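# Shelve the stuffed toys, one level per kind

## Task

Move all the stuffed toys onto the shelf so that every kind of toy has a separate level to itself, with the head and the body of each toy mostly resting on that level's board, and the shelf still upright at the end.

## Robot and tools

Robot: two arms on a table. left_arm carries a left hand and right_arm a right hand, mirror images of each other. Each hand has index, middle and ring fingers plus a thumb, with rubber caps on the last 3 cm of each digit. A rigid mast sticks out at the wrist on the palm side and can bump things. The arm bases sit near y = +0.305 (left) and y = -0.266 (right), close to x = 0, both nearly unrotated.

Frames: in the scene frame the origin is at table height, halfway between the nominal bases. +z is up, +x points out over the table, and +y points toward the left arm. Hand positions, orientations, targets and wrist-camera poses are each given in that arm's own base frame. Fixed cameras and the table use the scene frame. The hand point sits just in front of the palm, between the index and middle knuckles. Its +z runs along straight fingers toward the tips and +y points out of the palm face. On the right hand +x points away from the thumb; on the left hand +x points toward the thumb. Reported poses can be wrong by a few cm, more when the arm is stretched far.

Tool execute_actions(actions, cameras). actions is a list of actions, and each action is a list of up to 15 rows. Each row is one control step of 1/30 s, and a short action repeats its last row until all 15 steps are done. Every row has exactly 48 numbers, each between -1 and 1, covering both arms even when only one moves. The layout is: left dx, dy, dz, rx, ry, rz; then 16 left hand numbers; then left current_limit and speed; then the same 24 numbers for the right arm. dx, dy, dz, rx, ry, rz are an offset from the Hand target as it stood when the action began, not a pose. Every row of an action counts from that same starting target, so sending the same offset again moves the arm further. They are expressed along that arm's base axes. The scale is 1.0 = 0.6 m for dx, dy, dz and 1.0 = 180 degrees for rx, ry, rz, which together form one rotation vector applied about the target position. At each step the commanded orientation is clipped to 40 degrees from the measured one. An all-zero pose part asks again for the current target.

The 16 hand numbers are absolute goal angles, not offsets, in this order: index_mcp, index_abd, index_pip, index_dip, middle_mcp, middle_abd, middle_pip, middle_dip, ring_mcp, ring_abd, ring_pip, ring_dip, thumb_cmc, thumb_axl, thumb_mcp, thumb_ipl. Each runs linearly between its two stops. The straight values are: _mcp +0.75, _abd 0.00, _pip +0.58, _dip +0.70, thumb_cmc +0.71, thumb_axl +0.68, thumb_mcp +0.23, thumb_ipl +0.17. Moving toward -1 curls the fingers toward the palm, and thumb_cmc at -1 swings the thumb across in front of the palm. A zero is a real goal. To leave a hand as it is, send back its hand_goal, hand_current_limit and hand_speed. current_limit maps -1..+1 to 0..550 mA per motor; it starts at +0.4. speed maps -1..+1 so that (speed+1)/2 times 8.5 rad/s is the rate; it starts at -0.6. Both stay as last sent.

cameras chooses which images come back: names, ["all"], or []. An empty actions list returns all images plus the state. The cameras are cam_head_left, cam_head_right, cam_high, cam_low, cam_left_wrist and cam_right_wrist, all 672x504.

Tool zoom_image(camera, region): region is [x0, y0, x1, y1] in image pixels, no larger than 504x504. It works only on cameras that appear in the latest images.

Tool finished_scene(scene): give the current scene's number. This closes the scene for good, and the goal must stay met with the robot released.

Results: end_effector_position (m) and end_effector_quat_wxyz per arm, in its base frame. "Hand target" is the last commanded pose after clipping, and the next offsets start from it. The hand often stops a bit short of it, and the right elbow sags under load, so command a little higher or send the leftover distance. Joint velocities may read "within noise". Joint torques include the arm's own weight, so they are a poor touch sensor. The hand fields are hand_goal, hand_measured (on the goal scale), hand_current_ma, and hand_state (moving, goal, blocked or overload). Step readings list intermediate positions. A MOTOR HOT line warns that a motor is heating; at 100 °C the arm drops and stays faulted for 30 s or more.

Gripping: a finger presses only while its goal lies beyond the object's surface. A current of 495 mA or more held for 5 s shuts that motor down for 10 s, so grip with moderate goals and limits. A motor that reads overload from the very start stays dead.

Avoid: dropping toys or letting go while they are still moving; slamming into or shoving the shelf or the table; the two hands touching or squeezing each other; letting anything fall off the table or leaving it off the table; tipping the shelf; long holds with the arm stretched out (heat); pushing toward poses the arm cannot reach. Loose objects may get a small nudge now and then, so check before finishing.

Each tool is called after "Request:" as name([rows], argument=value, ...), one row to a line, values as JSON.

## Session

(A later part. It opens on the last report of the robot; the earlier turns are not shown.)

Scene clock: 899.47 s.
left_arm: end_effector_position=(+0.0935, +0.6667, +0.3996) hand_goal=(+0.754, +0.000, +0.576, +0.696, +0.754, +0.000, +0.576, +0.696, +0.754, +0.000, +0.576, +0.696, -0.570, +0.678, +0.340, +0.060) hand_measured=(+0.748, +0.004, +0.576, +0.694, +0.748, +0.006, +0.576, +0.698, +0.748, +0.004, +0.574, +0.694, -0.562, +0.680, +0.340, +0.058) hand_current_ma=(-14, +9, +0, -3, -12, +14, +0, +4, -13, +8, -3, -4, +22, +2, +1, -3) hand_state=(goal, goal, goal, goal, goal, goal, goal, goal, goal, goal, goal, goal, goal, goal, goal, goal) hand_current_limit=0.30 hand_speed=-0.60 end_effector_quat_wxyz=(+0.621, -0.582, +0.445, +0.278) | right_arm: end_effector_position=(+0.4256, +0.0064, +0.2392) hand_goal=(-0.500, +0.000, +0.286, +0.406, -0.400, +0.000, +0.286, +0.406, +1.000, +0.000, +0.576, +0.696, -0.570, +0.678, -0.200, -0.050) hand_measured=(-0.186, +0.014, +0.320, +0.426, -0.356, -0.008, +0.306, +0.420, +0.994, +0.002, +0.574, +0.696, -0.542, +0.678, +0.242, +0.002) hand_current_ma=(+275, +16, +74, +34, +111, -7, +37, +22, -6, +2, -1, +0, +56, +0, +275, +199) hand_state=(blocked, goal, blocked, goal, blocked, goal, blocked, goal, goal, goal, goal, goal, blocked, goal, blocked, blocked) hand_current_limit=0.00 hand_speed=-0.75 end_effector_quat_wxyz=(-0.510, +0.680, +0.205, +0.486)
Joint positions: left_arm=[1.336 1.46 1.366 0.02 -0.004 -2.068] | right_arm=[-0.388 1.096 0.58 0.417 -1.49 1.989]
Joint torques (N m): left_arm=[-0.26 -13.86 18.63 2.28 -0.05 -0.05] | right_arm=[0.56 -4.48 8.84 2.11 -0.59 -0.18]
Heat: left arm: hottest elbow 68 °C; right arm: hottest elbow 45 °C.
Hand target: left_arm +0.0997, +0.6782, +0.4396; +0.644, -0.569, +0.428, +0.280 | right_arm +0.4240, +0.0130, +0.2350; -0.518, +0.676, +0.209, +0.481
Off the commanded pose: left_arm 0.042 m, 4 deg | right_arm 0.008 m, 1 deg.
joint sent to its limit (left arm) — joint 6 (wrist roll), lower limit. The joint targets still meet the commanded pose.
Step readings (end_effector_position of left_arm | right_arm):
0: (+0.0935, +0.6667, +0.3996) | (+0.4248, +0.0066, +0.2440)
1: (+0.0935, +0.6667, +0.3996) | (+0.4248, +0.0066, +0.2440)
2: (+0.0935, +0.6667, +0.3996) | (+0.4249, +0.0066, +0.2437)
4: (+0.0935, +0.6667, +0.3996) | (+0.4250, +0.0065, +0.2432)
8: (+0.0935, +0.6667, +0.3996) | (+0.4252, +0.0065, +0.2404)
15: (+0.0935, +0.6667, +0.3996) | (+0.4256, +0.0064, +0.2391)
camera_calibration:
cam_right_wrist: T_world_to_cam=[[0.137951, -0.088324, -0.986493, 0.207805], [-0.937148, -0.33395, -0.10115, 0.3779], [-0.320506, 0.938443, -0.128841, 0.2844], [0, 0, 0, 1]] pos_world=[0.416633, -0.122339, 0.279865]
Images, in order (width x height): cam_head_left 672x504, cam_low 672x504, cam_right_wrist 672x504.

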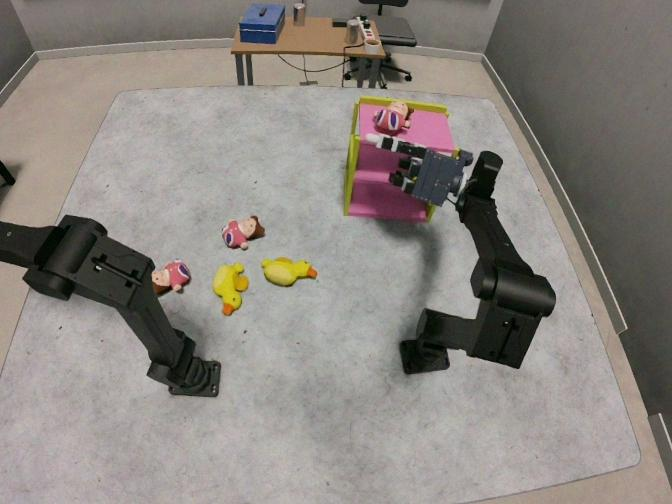

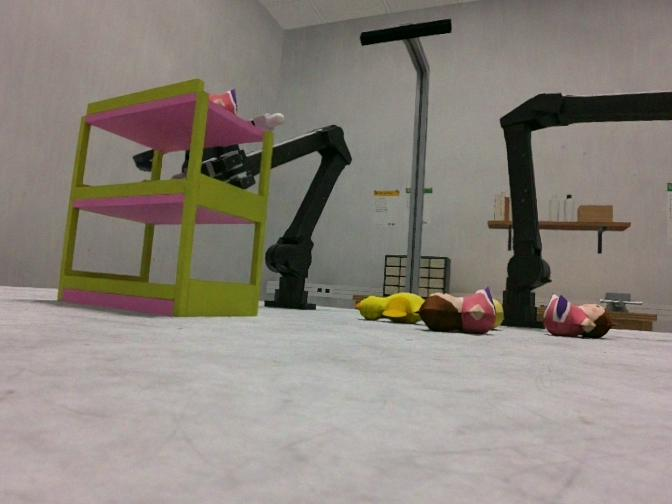

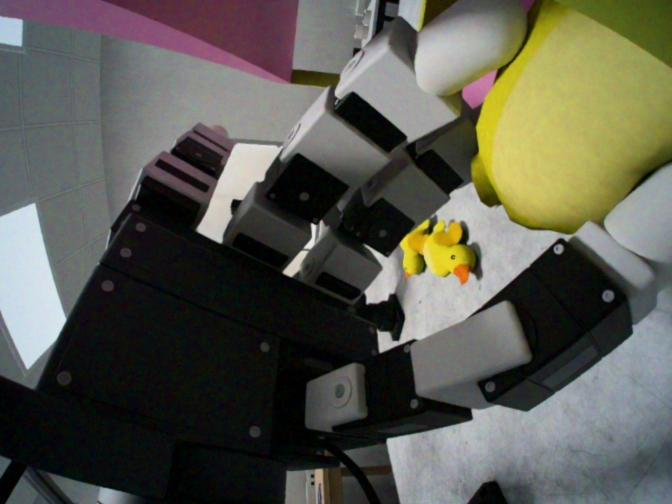

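Request:
execute_actions([
  [[0,0,0,0,0,0,0.754,0,0.576,0.696,0.754,0,0.576,0.696,0.754,0,0.576,0.696,-0.571,0.678,0.34,0.06,0.3,-0.6,0.035,-0.004,0.014,0,0,0,-0.5,0,0.286,0.406,-0.4,0,0.286,0.406,1,0,0.576,0.696,-0.57,0.678,-0.2,-0.05,0,-0.75]],
], cameras=["cam_low","cam_right_wrist","cam_head_left"])

Request:
zoom_image(camera="cam_head_left", region=[330, 80, 530, 230])

Scene clock: 922.07 s.
left_arm: end_effector_position=(+0.0935, +0.6667, +0.3996) hand_goal=(+0.754, +0.000, +0.576, +0.696, +0.754, +0.000, +0.576, +0.696, +0.754, +0.000, +0.576, +0.696, -0.570, +0.678, +0.340, +0.060) hand_measured=(+0.748, +0.004, +0.576, +0.694, +0.748, +0.006, +0.576, +0.698, +0.748, +0.004, +0.574, +0.694, -0.562, +0.680, +0.340, +0.058) hand_current_ma=(-14, +9, +0, -3, -12, +14, +0, +4, -13, +8, -3, -4, +22, +2, +1, -3) hand_state=(goal, goal, goal, goal, goal, goal, goal, goal, goal, goal, goal, goal, goal, goal, goal, goal) hand_current_limit=0.30 hand_speed=-0.60 end_effector_quat_wxyz=(+0.621, -0.582, +0.445, +0.278) | right_arm: end_effector_position=(+0.4313, +0.0055, +0.2282) hand_goal=(-0.500, +0.000, +0.286, +0.406, -0.400, +0.000, +0.286, +0.406, +1.000, +0.000, +0.576, +0.696, -0.570, +0.678, -0.200, -0.050) hand_measured=(-0.186, +0.006, +0.320, +0.426, -0.358, -0.018, +0.306, +0.418, +0.994, +0.002, +0.574, +0.696, -0.552, +0.678, +0.242, +0.002) hand_current_ma=(+275, +7, +74, +34, +108, -24, +36, +17, -6, +2, -1, +0, +32, +0, +275, +190) hand_state=(blocked, goal, blocked, goal, blocked, goal, blocked, goal, goal, goal, goal, goal, goal, goal, blocked, blocked) hand_current_limit=0.00 hand_speed=-0.75 end_effector_quat_wxyz=(-0.513, +0.683, +0.197, +0.481)
Joint positions: left_arm=[1.336 1.46 1.366 0.02 -0.004 -2.068] | right_arm=[-0.384 1.133 0.58 0.438 -1.483 1.993]
Joint torques (N m): left_arm=[-0.21 -14.04 18.55 2.24 -0.06 -0.04] | right_arm=[1.55 -3.96 13.19 1.72 -0.18 -0.02]
Heat: left arm: hottest elbow 68 °C; right arm: hottest elbow 42 °C.
Hand target: left_arm +0.0997, +0.6782, +0.4396; +0.644, -0.569, +0.428, +0.280 | right_arm +0.4450, +0.0106, +0.2433; -0.518, +0.676, +0.209, +0.481
Off the commanded pose: left_arm 0.042 m, 4 deg | right_arm 0.021 m, 2 deg.
joint sent to its limit (left arm) — joint 6 (wrist roll), lower limit. The joint targets still meet the commanded pose.
Step readings (end_effector_position of left_arm | right_arm):
0: (+0.0935, +0.6667, +0.3996) | (+0.4256, +0.0064, +0.2392)
1: (+0.0935, +0.6667, +0.3996) | (+0.4257, +0.0064, +0.2391)
2: (+0.0935, +0.6667, +0.3996) | (+0.4259, +0.0063, +0.2386)
4: (+0.0935, +0.6667, +0.3996) | (+0.4273, +0.0057, +0.2348)
8: (+0.0935, +0.6667, +0.3996) | (+0.4305, +0.0046, +0.2279)
15: (+0.0935, +0.6667, +0.3996) | (+0.4312, +0.0053, +0.2281)
camera_calibration:
cam_right_wrist: T_world_to_cam=[[0.119776, -0.0818115, -0.989424, 0.204486], [-0.939614, -0.331161, -0.0863636, 0.379449], [-0.320593, 0.940021, -0.116536, 0.282897], [0, 0, 0, 1]] pos_world=[0.422738, -0.123541, 0.268062]
Images, in order (width x height): cam_head_left 672x504, cam_low 672x504, cam_right_wrist 672x504.

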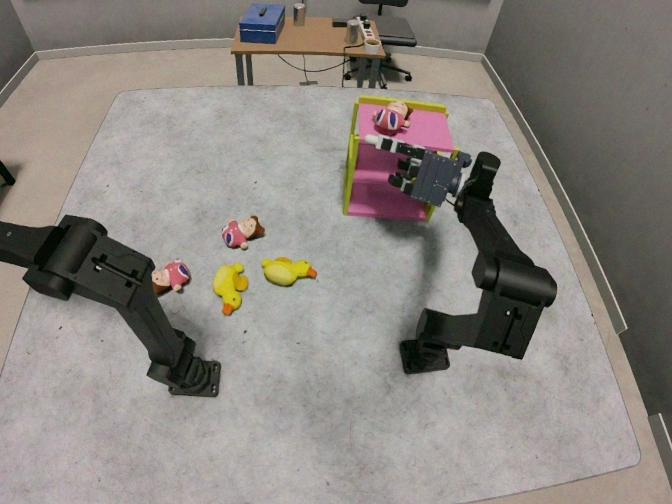

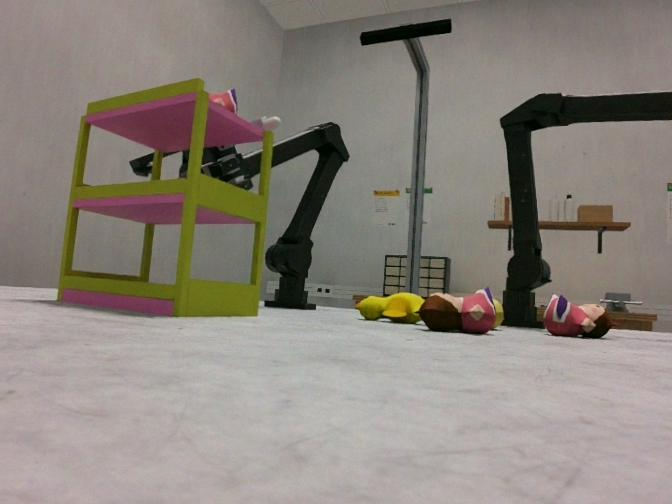

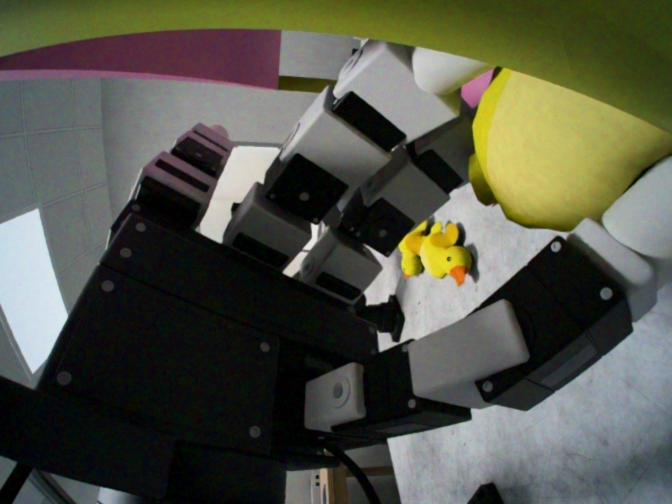

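Scaled by 2.520 from the camera's 672x504 image, which has a finer 960x720 frame.

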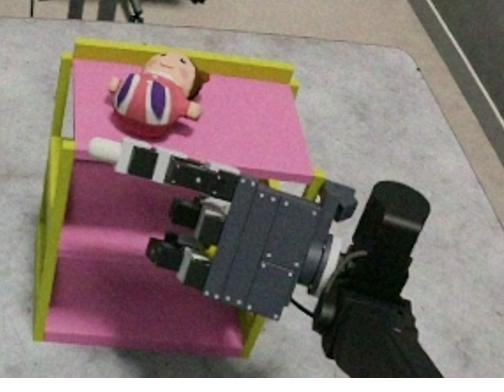

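Request:
execute_actions([
  [[0,0,0,0,0,0,0.754,0,0.576,0.696,0.754,0,0.576,0.696,0.754,0,0.576,0.696,-0.571,0.678,0.34,0.06,0.3,-0.6,-0.042,0,0.042,0,0,0,-0.5,0,0.286,0.406,-0.4,0,0.286,0.406,1,0,0.576,0.696,-0.57,0.678,-0.2,-0.05,0,-0.75]],
], cameras=["cam_right_wrist"])

Scene clock: 953.13 s.
left_arm: end_effector_position=(+0.0935, +0.6667, +0.3996) hand_goal=(+0.754, +0.000, +0.576, +0.696, +0.754, +0.000, +0.576, +0.696, +0.754, +0.000, +0.576, +0.696, -0.570, +0.678, +0.340, +0.060) hand_measured=(+0.748, +0.004, +0.576, +0.694, +0.748, +0.006, +0.576, +0.698, +0.748, +0.004, +0.574, +0.694, -0.562, +0.680, +0.340, +0.058) hand_current_ma=(-14, +9, +0, -3, -12, +14, +0, +4, -13, +8, -3, -4, +22, +2, +1, -3) hand_state=(goal, goal, goal, goal, goal, goal, goal, goal, goal, goal, goal, goal, goal, goal, goal, goal) hand_current_limit=0.30 hand_speed=-0.60 end_effector_quat_wxyz=(+0.621, -0.582, +0.445, +0.278) | right_arm: end_effector_position=(+0.4146, +0.0139, +0.2506) hand_goal=(-0.500, +0.000, +0.286, +0.406, -0.400, +0.000, +0.286, +0.406, +1.000, +0.000, +0.576, +0.696, -0.570, +0.678, -0.200, -0.050) hand_measured=(-0.186, +0.012, +0.320, +0.426, -0.360, -0.016, +0.306, +0.418, +0.994, +0.002, +0.574, +0.696, -0.550, +0.678, +0.242, +0.002) hand_current_ma=(+275, +13, +74, +34, +101, -21, +36, +17, -6, +2, -1, +0, +38, +0, +275, +190) hand_state=(blocked, goal, blocked, goal, blocked, goal, blocked, goal, goal, goal, goal, goal, blocked, goal, blocked, blocked) hand_current_limit=0.00 hand_speed=-0.75 end_effector_quat_wxyz=(-0.524, +0.680, +0.199, +0.473)
Joint positions: left_arm=[1.336 1.46 1.366 0.02 -0.004 -2.068] | right_arm=[-0.385 1.052 0.58 0.417 -1.505 2.067]
Joint torques (N m): left_arm=[0.03 -13.86 18.52 2.17 -0.06 -0.01] | right_arm=[-0.79 -5.13 12.46 1.14 -0.33 -0.2]
Heat: left arm: hottest elbow 69 °C; right arm: hottest elbow 43 °C.
Hand target: left_arm +0.0997, +0.6782, +0.4396; +0.644, -0.569, +0.428, +0.280 | right_arm +0.4199, +0.0107, +0.2685; -0.518, +0.676, +0.209, +0.481
Off the commanded pose: left_arm 0.042 m, 4 deg | right_arm 0.019 m, 2 deg.
joint sent to its limit (left arm) — joint 6 (wrist roll), lower limit. The joint targets still meet the commanded pose.
Step readings (end_effector_position of left_arm | right_arm):
0: (+0.0935, +0.6667, +0.3996) | (+0.4313, +0.0055, +0.2282)
1: (+0.0935, +0.6667, +0.3996) | (+0.4312, +0.0055, +0.2282)
2: (+0.0935, +0.6667, +0.3996) | (+0.4309, +0.0056, +0.2286)
4: (+0.0935, +0.6667, +0.3996) | (+0.4282, +0.0072, +0.2315)
8: (+0.0935, +0.6667, +0.3996) | (+0.4196, +0.0117, +0.2437)
15: (+0.0935, +0.6667, +0.3996) | (+0.4151, +0.0136, +0.2510)
camera_calibration:
cam_right_wrist: T_world_to_cam=[[0.111011, -0.0671625, -0.991547, 0.233336], [-0.933566, -0.349164, -0.0808687, 0.364899], [-0.340781, 0.934652, -0.101462, 0.276909], [0, 0, 0, 1]] pos_world=[0.40912, -0.115733, 0.288969]
Images, in order (width x height): cam_right_wrist 672x504.

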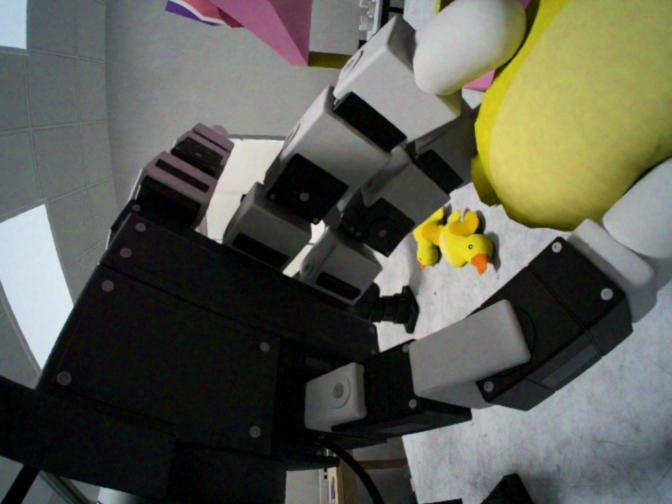

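Request:
execute_actions([
  [[0,0,0,0,0,0,0.754,0,0.576,0.696,0.754,0,0.576,0.696,0.754,0,0.576,0.696,-0.571,0.678,0.34,0.06,0.3,-0.6,0.0,0.083,0.0,0,0,0,-0.5,0,0.286,0.406,-0.4,0,0.286,0.406,1,0,0.576,0.696,-0.57,0.678,-0.2,-0.05,0,-0.75]],
], cameras=["cam_right_wrist"])

Scene clock: 958.33 s.
left_arm: end_effector_position=(+0.0935, +0.6667, +0.3996) hand_goal=(+0.754, +0.000, +0.576, +0.696, +0.754, +0.000, +0.576, +0.696, +0.754, +0.000, +0.576, +0.696, -0.570, +0.678, +0.340, +0.060) hand_measured=(+0.748, +0.004, +0.576, +0.694, +0.748, +0.006, +0.576, +0.698, +0.748, +0.004, +0.574, +0.694, -0.562, +0.680, +0.340, +0.058) hand_current_ma=(-14, +9, +0, -3, -12, +14, +0, +4, -13, +8, -3, -4, +22, +2, +1, -3) hand_state=(goal, goal, goal, goal, goal, goal, goal, goal, goal, goal, goal, goal, goal, goal, goal, goal) hand_current_limit=0.30 hand_speed=-0.60 end_effector_quat_wxyz=(+0.621, -0.582, +0.445, +0.278) | right_arm: end_effector_position=(+0.4202, +0.0572, +0.2668) hand_goal=(-0.500, +0.000, +0.286, +0.406, -0.400, +0.000, +0.286, +0.406, +1.000, +0.000, +0.576, +0.696, -0.570, +0.678, -0.200, -0.050) hand_measured=(-0.186, +0.012, +0.320, +0.426, -0.360, -0.016, +0.306, +0.418, +0.994, +0.002, +0.574, +0.696, -0.548, +0.678, +0.242, +0.002) hand_current_ma=(+275, +14, +74, +34, +97, -21, +36, +17, -7, +2, -1, +0, +40, +0, +275, +190) hand_state=(blocked, goal, blocked, goal, blocked, goal, blocked, goal, goal, goal, goal, goal, blocked, goal, blocked, blocked) hand_current_limit=0.00 hand_speed=-0.75 end_effector_quat_wxyz=(-0.516, +0.677, +0.209, +0.482)
Joint positions: left_arm=[1.336 1.46 1.366 0.02 -0.004 -2.068] | right_arm=[-0.241 0.998 0.58 0.403 -1.359 2.076]
Joint torques (N m): left_arm=[-0.38 -14.04 18.52 2.29 -0.03 -0.05] | right_arm=[0.26 -4.42 10.26 1.09 0.09 -0.23]
Heat: left arm: hottest elbow 69 °C; right arm: hottest elbow 43 °C.
Hand target: left_arm +0.0997, +0.6782, +0.4396; +0.644, -0.569, +0.428, +0.280 | right_arm +0.4199, +0.0604, +0.2685; -0.518, +0.676, +0.209, +0.481
Off the commanded pose: left_arm 0.042 m, 4 deg | right_arm 0.004 m, 0 deg.
joint sent to its limit (left arm) — joint 6 (wrist roll), lower limit. The joint targets still meet the commanded pose.
joint sent to its limit (right arm) — joint 6 (wrist roll), upper limit. The joint targets still meet the commanded pose.
Step readings (end_effector_position of left_arm | right_arm):
0: (+0.0935, +0.6667, +0.3996) | (+0.4146, +0.0137, +0.2506)
1: (+0.0935, +0.6667, +0.3996) | (+0.4148, +0.0136, +0.2505)
2: (+0.0935, +0.6667, +0.3996) | (+0.4168, +0.0134, +0.2509)
4: (+0.0935, +0.6667, +0.3996) | (+0.4217, +0.0172, +0.2525)
8: (+0.0935, +0.6667, +0.3996) | (+0.4211, +0.0422, +0.2620)
15: (+0.0935, +0.6667, +0.3996) | (+0.4201, +0.0569, +0.2668)
camera_calibration:
cam_right_wrist: T_world_to_cam=[[0.139083, -0.0807048, -0.986987, 0.239389], [-0.931722, -0.348316, -0.102814, 0.391572], [-0.335486, 0.933896, -0.123639, 0.243755], [0, 0, 0, 1]] pos_world=[0.413317, -0.0719315, 0.306671]
Images, in order (width x height): cam_right_wrist 672x504.

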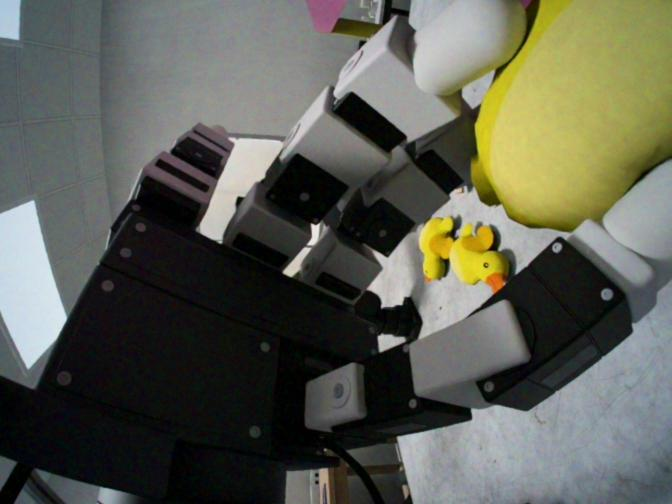

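Request:
execute_actions([
  [[0,0,0,0,0,0,0.754,0,0.576,0.696,0.754,0,0.576,0.696,0.754,0,0.576,0.696,-0.571,0.678,0.34,0.06,0.3,-0.6,0.008,0.0,-0.03,0,0,0,-0.5,0,0.286,0.406,-0.4,0,0.286,0.406,1,0,0.576,0.696,-0.57,0.678,-0.2,-0.05,0,-0.75]],
], cameras=["cam_right_wrist","cam_head_left"])

Request:
zoom_image(camera="cam_head_left", region=[330, 80, 530, 230])

Scene clock: 965.53 s.
left_arm: end_effector_position=(+0.0935, +0.6667, +0.3996) hand_goal=(+0.754, +0.000, +0.576, +0.696, +0.754, +0.000, +0.576, +0.696, +0.754, +0.000, +0.576, +0.696, -0.570, +0.678, +0.340, +0.060) hand_measured=(+0.748, +0.004, +0.576, +0.694, +0.748, +0.006, +0.576, +0.698, +0.748, +0.004, +0.574, +0.694, -0.562, +0.680, +0.340, +0.058) hand_current_ma=(-14, +9, +0, -3, -12, +14, +0, +4, -13, +8, -3, -4, +22, +2, +1, -3) hand_state=(goal, goal, goal, goal, goal, goal, goal, goal, goal, goal, goal, goal, goal, goal, goal, goal) hand_current_limit=0.30 hand_speed=-0.60 end_effector_quat_wxyz=(+0.621, -0.582, +0.445, +0.278) | right_arm: end_effector_position=(+0.4253, +0.0550, +0.2528) hand_goal=(-0.500, +0.000, +0.286, +0.406, -0.400, +0.000, +0.286, +0.406, +1.000, +0.000, +0.576, +0.696, -0.570, +0.678, -0.200, -0.050) hand_measured=(-0.186, +0.012, +0.320, +0.426, -0.360, -0.016, +0.306, +0.418, +0.994, +0.002, +0.574, +0.696, -0.548, +0.678, +0.242, +0.002) hand_current_ma=(+275, +14, +74, +34, +97, -21, +36, +17, -7, +2, -1, +0, +40, +0, +275, +190) hand_state=(blocked, goal, blocked, goal, blocked, goal, blocked, goal, goal, goal, goal, goal, blocked, goal, blocked, blocked) hand_current_limit=0.00 hand_speed=-0.75 end_effector_quat_wxyz=(-0.514, +0.679, +0.203, +0.483)
Joint positions: left_arm=[1.336 1.46 1.366 0.02 -0.004 -2.068] | right_arm=[-0.24 1.032 0.564 0.442 -1.347 2.072]
Joint torques (N m): left_arm=[-0.38 -14.51 18.56 2.19 -0.08 -0.03] | right_arm=[0.32 -4.01 9.32 2.26 -0.26 -0.2]
Heat: left arm: hottest elbow 69 °C; right arm: hottest elbow 43 °C.
Hand target: left_arm +0.0997, +0.6782, +0.4396; +0.644, -0.569, +0.428, +0.280 | right_arm +0.4247, +0.0604, +0.2504; -0.518, +0.676, +0.209, +0.481
Off the commanded pose: left_arm 0.042 m, 4 deg | right_arm 0.006 m, 1 deg.
joint sent to its limit (left arm) — joint 6 (wrist roll), lower limit. The joint targets still meet the commanded pose.
joint sent to its limit (right arm) — joint 6 (wrist roll), upper limit. The joint targets still meet the commanded pose.
Step readings (end_effector_position of left_arm | right_arm):
0: (+0.0935, +0.6667, +0.3996) | (+0.4203, +0.0571, +0.2668)
1: (+0.0935, +0.6667, +0.3996) | (+0.4203, +0.0571, +0.2668)
2: (+0.0935, +0.6667, +0.3996) | (+0.4205, +0.0572, +0.2665)
4: (+0.0935, +0.6667, +0.3996) | (+0.4216, +0.0568, +0.2650)
8: (+0.0935, +0.6667, +0.3996) | (+0.4249, +0.0551, +0.2592)
15: (+0.0935, +0.6667, +0.3996) | (+0.4254, +0.0549, +0.2530)
camera_calibration:
cam_right_wrist: T_world_to_cam=[[0.131957, -0.0818354, -0.987872, 0.228102], [-0.936253, -0.337645, -0.0970915, 0.394059], [-0.325604, 0.937709, -0.121173, 0.240753], [0, 0, 0, 1]] pos_world=[0.41723, -0.0740376, 0.292768]
Images, in order (width x height): cam_head_left 672x504, cam_right_wrist 672x504.

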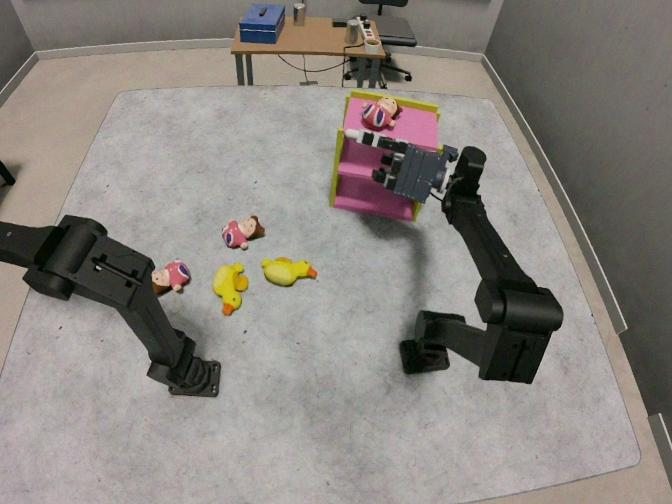

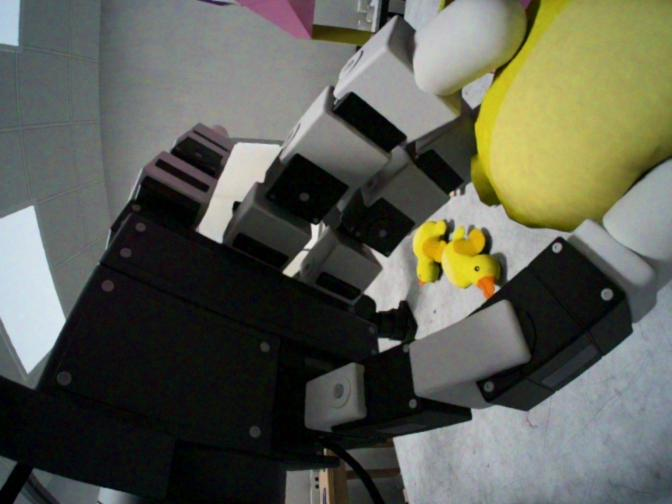

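Scaled by 2.520 from the camera's 672x504 image, which has a finer 960x720 frame.

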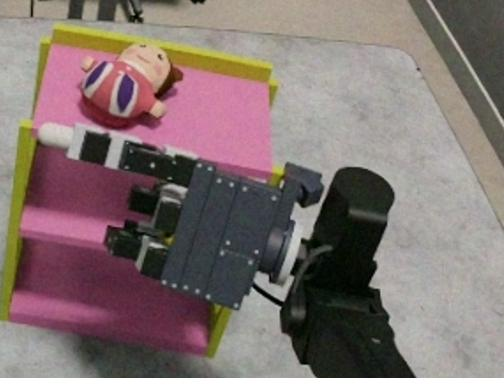

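Request:
execute_actions([
  [[0,0,0,0,0,0,0.754,0,0.576,0.696,0.754,0,0.576,0.696,0.754,0,0.576,0.696,-0.571,0.678,0.34,0.06,0.3,-0.6,0.012,-0.02,0.015,0,0,0,-0.5,0,0.286,0.406,-0.4,0,0.286,0.406,1,0,0.576,0.696,-0.57,0.678,-0.2,-0.05,0,-0.75]],
], cameras=["cam_right_wrist","cam_head_left"])

Request:
zoom_image(camera="cam_head_left", region=[330, 80, 530, 230])

Scene clock: 1000.63 s.
left_arm: end_effector_position=(+0.0935, +0.6667, +0.3996) hand_goal=(+0.754, +0.000, +0.576, +0.696, +0.754, +0.000, +0.576, +0.696, +0.754, +0.000, +0.576, +0.696, -0.570, +0.678, +0.340, +0.060) hand_measured=(+0.748, +0.004, +0.576, +0.694, +0.748, +0.006, +0.576, +0.698, +0.748, +0.004, +0.574, +0.694, -0.562, +0.680, +0.340, +0.058) hand_current_ma=(-14, +9, +0, -3, -12, +14, +0, +4, -13, +8, -3, -4, +22, +2, +1, -3) hand_state=(goal, goal, goal, goal, goal, goal, goal, goal, goal, goal, goal, goal, goal, goal, goal, goal) hand_current_limit=0.30 hand_speed=-0.60 end_effector_quat_wxyz=(+0.621, -0.582, +0.445, +0.278) | right_arm: end_effector_position=(+0.4242, +0.0530, +0.2442) hand_goal=(-0.500, +0.000, +0.286, +0.406, -0.400, +0.000, +0.286, +0.406, +1.000, +0.000, +0.576, +0.696, -0.570, +0.678, -0.200, -0.050) hand_measured=(-0.186, +0.012, +0.320, +0.426, -0.360, -0.016, +0.306, +0.418, +0.994, +0.002, +0.574, +0.696, -0.548, +0.678, +0.242, +0.002) hand_current_ma=(+275, +14, +74, +34, +97, -21, +36, +17, -7, +2, -1, +0, +40, +0, +275, +190) hand_state=(blocked, goal, blocked, goal, blocked, goal, blocked, goal, goal, goal, goal, goal, blocked, goal, blocked, blocked) hand_current_limit=0.00 hand_speed=-0.75 end_effector_quat_wxyz=(-0.524, +0.681, +0.201, +0.470)
Joint positions: left_arm=[1.336 1.46 1.366 0.02 -0.004 -2.068] | right_arm=[-0.254 1.055 0.564 0.443 -1.381 2.075]
Joint torques (N m): left_arm=[0.09 -14.15 18.59 2.15 -0.04 -0.03] | right_arm=[-1.61 -4.66 12.15 1.52 -0.24 -0.23]
Heat: left arm: hottest elbow 70 °C; right arm: hottest elbow 43 °C.
Hand target: left_arm +0.0997, +0.6782, +0.4396; +0.644, -0.569, +0.428, +0.280 | right_arm +0.4319, +0.0484, +0.2594; -0.518, +0.676, +0.209, +0.481
Off the commanded pose: left_arm 0.042 m, 4 deg | right_arm 0.018 m, 2 deg.
joint sent to its limit (left arm) — joint 6 (wrist roll), lower limit. The joint targets still meet the commanded pose.
joint sent to its limit (right arm) — joint 6 (wrist roll), upper limit. The joint targets still meet the commanded pose.
Step readings (end_effector_position of left_arm | right_arm):
0: (+0.0935, +0.6667, +0.3996) | (+0.4253, +0.0550, +0.2529)
1: (+0.0935, +0.6667, +0.3996) | (+0.4253, +0.0550, +0.2529)
2: (+0.0935, +0.6667, +0.3996) | (+0.4251, +0.0551, +0.2526)
4: (+0.0935, +0.6667, +0.3996) | (+0.4240, +0.0548, +0.2514)
8: (+0.0935, +0.6667, +0.3996) | (+0.4239, +0.0539, +0.2463)
15: (+0.0935, +0.6667, +0.3996) | (+0.4242, +0.0531, +0.2442)
camera_calibration:
cam_right_wrist: T_world_to_cam=[[0.108788, -0.0712046, -0.991511, 0.229767], [-0.931579, -0.355357, -0.0766929, 0.385469], [-0.34688, 0.932014, -0.104991, 0.246529], [0, 0, 0, 1]] pos_world=[0.419615, -0.0764286, 0.283263]
Images, in order (width x height): cam_head_left 672x504, cam_right_wrist 672x504.

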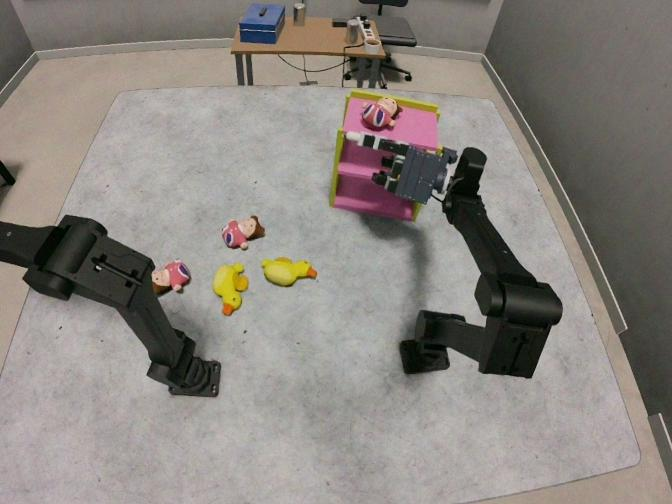

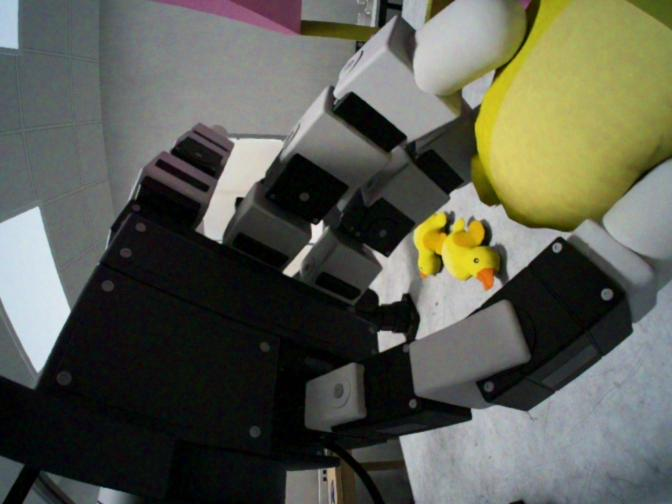

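Scaled by 2.520 from the camera's 672x504 image, which has a finer 960x720 frame.

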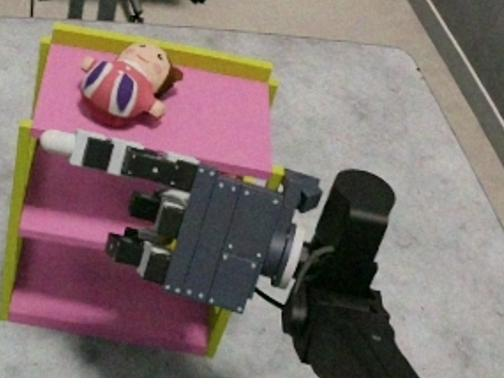

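Request:
execute_actions([
  [[0,0,0,0,0,0,0.754,0,0.576,0.696,0.754,0,0.576,0.696,0.754,0,0.576,0.696,-0.571,0.678,0.34,0.06,0.3,-0.6,0.04,-0.012,0.015,0,0,0,-0.5,0,0.286,0.406,-0.4,0,0.286,0.406,1,0,0.576,0.696,-0.57,0.678,-0.2,-0.05,0,-0.75]],
], cameras=["cam_right_wrist","cam_head_left"])

Request:
zoom_image(camera="cam_head_left", region=[330, 80, 530, 230])

Scene clock: 1005.50 s.
left_arm: end_effector_position=(+0.0935, +0.6667, +0.3996) hand_goal=(+0.754, +0.000, +0.576, +0.696, +0.754, +0.000, +0.576, +0.696, +0.754, +0.000, +0.576, +0.696, -0.570, +0.678, +0.340, +0.060) hand_measured=(+0.748, +0.004, +0.576, +0.694, +0.748, +0.006, +0.576, +0.698, +0.748, +0.004, +0.574, +0.694, -0.562, +0.680, +0.340, +0.058) hand_current_ma=(-14, +9, +0, -3, -12, +14, +0, +4, -13, +8, -3, -4, +22, +2, +1, -3) hand_state=(goal, goal, goal, goal, goal, goal, goal, goal, goal, goal, goal, goal, goal, goal, goal, goal) hand_current_limit=0.30 hand_speed=-0.60 end_effector_quat_wxyz=(+0.621, -0.582, +0.445, +0.278) | right_arm: end_effector_position=(+0.4357, +0.0482, +0.2354) hand_goal=(-0.500, +0.000, +0.286, +0.406, -0.400, +0.000, +0.286, +0.406, +1.000, +0.000, +0.576, +0.696, -0.570, +0.678, -0.200, -0.050) hand_measured=(-0.186, +0.012, +0.320, +0.426, -0.362, -0.016, +0.304, +0.414, +0.994, +0.002, +0.574, +0.696, -0.548, +0.678, +0.242, +0.002) hand_current_ma=(+275, +14, +74, +34, +90, -20, +29, +11, -7, +2, -1, +0, +40, +0, +275, +190) hand_state=(blocked, goal, blocked, goal, blocked, goal, goal, goal, goal, goal, goal, goal, blocked, goal, blocked, blocked) hand_current_limit=0.00 hand_speed=-0.75 end_effector_quat_wxyz=(-0.529, +0.686, +0.192, +0.461)
Joint positions: left_arm=[1.336 1.46 1.366 0.02 -0.004 -2.068] | right_arm=[-0.26 1.111 0.589 0.443 -1.386 2.075]
Joint torques (N m): left_arm=[-0.26 -14.21 18.67 2.3 -0.04 -0.04] | right_arm=[-1.14 -4.78 15.39 1.33 -0.17 -0.23]
Heat: left arm: hottest elbow 70 °C; right arm: hottest elbow 43 °C.
Hand target: left_arm +0.0997, +0.6782, +0.4396; +0.644, -0.569, +0.428, +0.280 | right_arm +0.4558, +0.0412, +0.2685; -0.518, +0.676, +0.209, +0.481
Off the commanded pose: left_arm 0.042 m, 4 deg | right_arm 0.039 m, 4 deg.
joint sent to its limit (left arm) — joint 6 (wrist roll), lower limit. The joint targets still meet the commanded pose.
joint sent to its limit (right arm) — joint 6 (wrist roll), upper limit. The joint targets still meet the commanded pose.
Step readings (end_effector_position of left_arm | right_arm):
0: (+0.0935, +0.6667, +0.3996) | (+0.4242, +0.0530, +0.2442)
1: (+0.0935, +0.6667, +0.3996) | (+0.4242, +0.0530, +0.2442)
2: (+0.0935, +0.6667, +0.3996) | (+0.4242, +0.0530, +0.2437)
4: (+0.0935, +0.6667, +0.3996) | (+0.4254, +0.0522, +0.2396)
8: (+0.0935, +0.6667, +0.3996) | (+0.4314, +0.0495, +0.2324)
15: (+0.0935, +0.6667, +0.3996) | (+0.4355, +0.0482, +0.2358)
camera_calibration:
cam_right_wrist: T_world_to_cam=[[0.0791446, -0.0630622, -0.994866, 0.232696], [-0.933476, -0.354884, -0.0517655, 0.388653], [-0.349798, 0.932781, -0.0869542, 0.25111], [0, 0, 0, 1]] pos_world=[0.432219, -0.0816299, 0.273455]
Images, in order (width x height): cam_head_left 672x504, cam_right_wrist 672x504.

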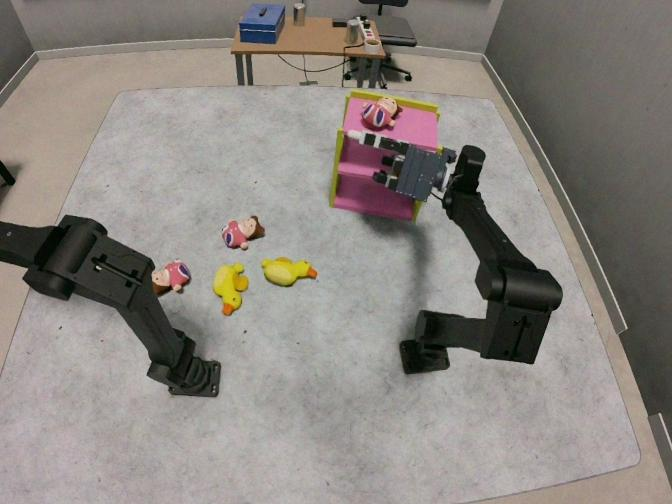

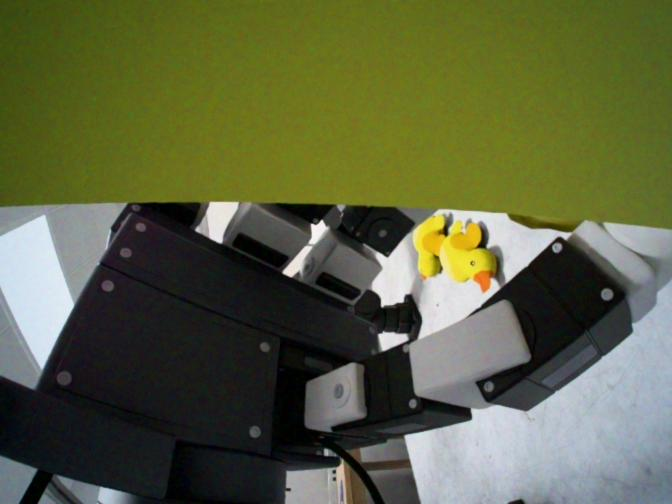

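Scaled by 2.520 from the camera's 672x504 image, which has a finer 960x720 frame.

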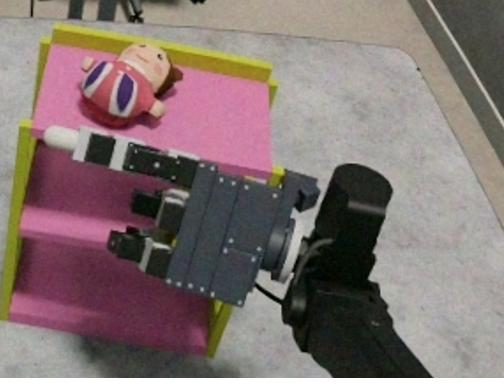

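Request:
execute_actions([
  [[0,0,0,0,0,0,0.754,0,0.576,0.696,0.754,0,0.576,0.696,0.754,0,0.576,0.696,-0.571,0.678,0.34,0.06,0.3,-0.6,0.028,-0.005,0.012,0,0,0,-0.5,0,0.286,0.406,-0.4,0,0.286,0.406,1,0,0.576,0.696,-0.57,0.678,-0.2,-0.05,0,-0.75]],
], cameras=["cam_low","cam_head_right","cam_head_left"])

Request:
zoom_image(camera="cam_head_left", region=[330, 80, 530, 230])

Request:
zoom_image(camera="cam_low", region=[50, 70, 300, 258])

Scene clock: 1018.87 s.
left_arm: end_effector_position=(+0.0935, +0.6667, +0.3996) hand_goal=(+0.754, +0.000, +0.576, +0.696, +0.754, +0.000, +0.576, +0.696, +0.754, +0.000, +0.576, +0.696, -0.570, +0.678, +0.340, +0.060) hand_measured=(+0.748, +0.004, +0.576, +0.694, +0.748, +0.006, +0.576, +0.698, +0.748, +0.004, +0.574, +0.694, -0.562, +0.680, +0.340, +0.058) hand_current_ma=(-14, +9, +0, -3, -12, +14, +0, +4, -13, +8, -3, -4, +22, +2, +1, -3) hand_state=(goal, goal, goal, goal, goal, goal, goal, goal, goal, goal, goal, goal, goal, goal, goal, goal) hand_current_limit=0.30 hand_speed=-0.60 end_effector_quat_wxyz=(+0.621, -0.582, +0.445, +0.278) | right_arm: end_effector_position=(+0.4523, +0.0420, +0.2420) hand_goal=(-0.500, +0.000, +0.286, +0.406, -0.400, +0.000, +0.286, +0.406, +1.000, +0.000, +0.576, +0.696, -0.570, +0.678, -0.200, -0.050) hand_measured=(-0.186, +0.012, +0.320, +0.426, -0.362, -0.016, +0.304, +0.414, +0.994, +0.002, +0.574, +0.696, -0.548, +0.678, +0.242, +0.002) hand_current_ma=(+275, +14, +74, +34, +90, -20, +29, +11, -7, +2, -1, +0, +40, +0, +275, +190) hand_state=(blocked, goal, blocked, goal, blocked, goal, goal, goal, goal, goal, goal, goal, blocked, goal, blocked, blocked) hand_current_limit=0.00 hand_speed=-0.75 end_effector_quat_wxyz=(-0.528, +0.686, +0.191, +0.463)
Joint positions: left_arm=[1.336 1.46 1.366 0.02 -0.004 -2.068] | right_arm=[-0.264 1.153 0.636 0.441 -1.385 2.076]
Joint torques (N m): left_arm=[-0.67 -14.04 18.56 2.22 -0.04 -0.01] | right_arm=[-0.32 -5.48 15.64 1.07 -0.05 -0.2]
Heat: left arm: hottest elbow 70 °C; right arm: hottest elbow 46 °C.
Hand target: left_arm +0.0997, +0.6782, +0.4396; +0.644, -0.569, +0.428, +0.280 | right_arm +0.4727, +0.0382, +0.2757; -0.518, +0.676, +0.209, +0.481
Off the commanded pose: left_arm 0.042 m, 4 deg | right_arm 0.040 m, 3 deg.
joint sent to its limit (left arm) — joint 6 (wrist roll), lower limit. The joint targets still meet the commanded pose.
joint sent to its limit (right arm) — joint 6 (wrist roll), upper limit. The joint targets still meet the commanded pose.
Step readings (end_effector_position of left_arm | right_arm):
0: (+0.0935, +0.6667, +0.3996) | (+0.4357, +0.0482, +0.2354)
1: (+0.0935, +0.6667, +0.3996) | (+0.4358, +0.0482, +0.2354)
2: (+0.0935, +0.6667, +0.3996) | (+0.4362, +0.0481, +0.2356)
4: (+0.0935, +0.6667, +0.3996) | (+0.4394, +0.0467, +0.2365)
8: (+0.0935, +0.6667, +0.3996) | (+0.4479, +0.0432, +0.2396)
15: (+0.0935, +0.6667, +0.3996) | (+0.4522, +0.0420, +0.2426)
Images, in order (width x height): cam_head_left 672x504, cam_head_right 672x504, cam_low 672x504.

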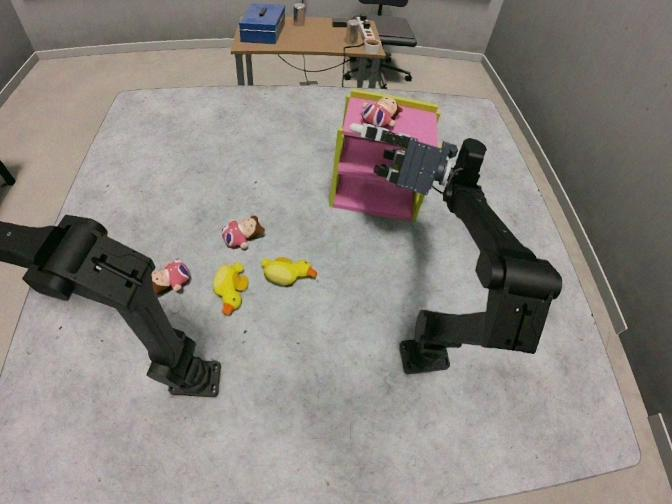

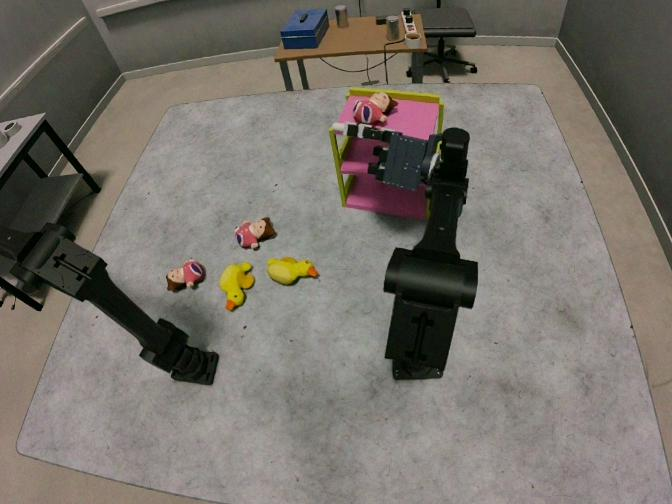

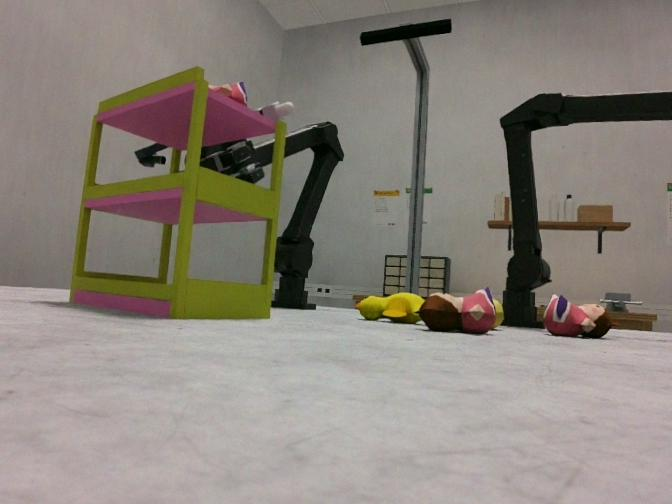

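Scaled by 2.520 from the camera's 672x504 image, which has a finer 960x720 frame.

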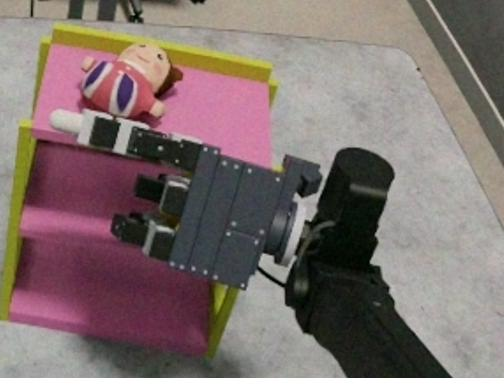

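Scaled by 2.016 from the camera's 672x504 image, which has a finer 960x720 frame.

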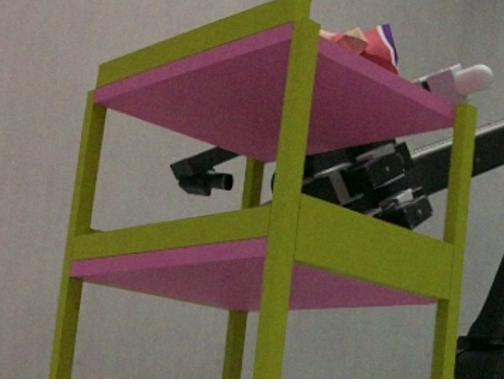

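Request:
execute_actions([
  [[0,0,0,0,0,0,0.754,0,0.576,0.696,0.754,0,0.576,0.696,0.754,0,0.576,0.696,-0.571,0.678,0.34,0.06,0.3,-0.6,-0.003,0,-0.012,0,0,0,-0.5,0,0.286,0.406,-0.4,0,0.286,0.406,1,0,0.576,0.696,-0.57,0.678,-0.2,-0.05,0,-0.75]],
])

Scene clock: 1026.30 s.
left_arm: end_effector_position=(+0.0935, +0.6667, +0.3996) hand_goal=(+0.754, +0.000, +0.576, +0.696, +0.754, +0.000, +0.576, +0.696, +0.754, +0.000, +0.576, +0.696, -0.570, +0.678, +0.340, +0.060) hand_measured=(+0.748, +0.004, +0.576, +0.694, +0.748, +0.006, +0.576, +0.698, +0.748, +0.004, +0.574, +0.694, -0.562, +0.680, +0.340, +0.058) hand_current_ma=(-14, +9, +0, -3, -12, +14, +0, +4, -13, +8, -3, -4, +22, +2, +1, -3) hand_state=(goal, goal, goal, goal, goal, goal, goal, goal, goal, goal, goal, goal, goal, goal, goal, goal) hand_current_limit=0.30 hand_speed=-0.60 end_effector_quat_wxyz=(+0.621, -0.582, +0.445, +0.278) | right_arm: end_effector_position=(+0.4530, +0.0418, +0.2395) hand_goal=(-0.500, +0.000, +0.286, +0.406, -0.400, +0.000, +0.286, +0.406, +1.000, +0.000, +0.576, +0.696, -0.570, +0.678, -0.200, -0.050) hand_measured=(-0.186, +0.012, +0.320, +0.426, -0.362, -0.016, +0.304, +0.414, +0.994, +0.002, +0.574, +0.696, -0.548, +0.678, +0.242, +0.002) hand_current_ma=(+275, +14, +74, +34, +90, -20, +29, +11, -7, +2, -1, +0, +40, +0, +275, +190) hand_state=(blocked, goal, blocked, goal, blocked, goal, goal, goal, goal, goal, goal, goal, blocked, goal, blocked, blocked) hand_current_limit=0.00 hand_speed=-0.75 end_effector_quat_wxyz=(-0.529, +0.687, +0.189, +0.461)
Joint positions: left_arm=[1.336 1.46 1.366 0.02 -0.004 -2.068] | right_arm=[-0.264 1.159 0.636 0.441 -1.385 2.076]
Joint torques (N m): left_arm=[-0.44 -14.33 18.52 2.19 -0.06 -0.05] | right_arm=[-0.56 -5.07 14.39 1.95 -0.08 -0.22]
Heat: left arm: hottest elbow 70 °C; right arm: hottest elbow 46 °C.
Hand target: left_arm +0.0997, +0.6782, +0.4396; +0.644, -0.569, +0.428, +0.280 | right_arm +0.4709, +0.0382, +0.2685; -0.518, +0.676, +0.209, +0.481
Off the commanded pose: left_arm 0.042 m, 4 deg | right_arm 0.034 m, 4 deg.
joint sent to its limit (left arm) — joint 6 (wrist roll), lower limit. The joint targets still meet the commanded pose.
joint sent to its limit (right arm) — joint 6 (wrist roll), upper limit. The joint targets still meet the commanded pose.
Step readings (end_effector_position of left_arm | right_arm):
0: (+0.0935, +0.6667, +0.3996) | (+0.4524, +0.0420, +0.2418)
1: (+0.0935, +0.6667, +0.3996) | (+0.4524, +0.0420, +0.2418)
2: (+0.0935, +0.6667, +0.3996) | (+0.4524, +0.0420, +0.2417)
4: (+0.0935, +0.6667, +0.3996) | (+0.4526, +0.0419, +0.2411)
8: (+0.0935, +0.6667, +0.3996) | (+0.4530, +0.0418, +0.2395)
15: (+0.0935, +0.6667, +0.3996) | (+0.4530, +0.0418, +0.2395)


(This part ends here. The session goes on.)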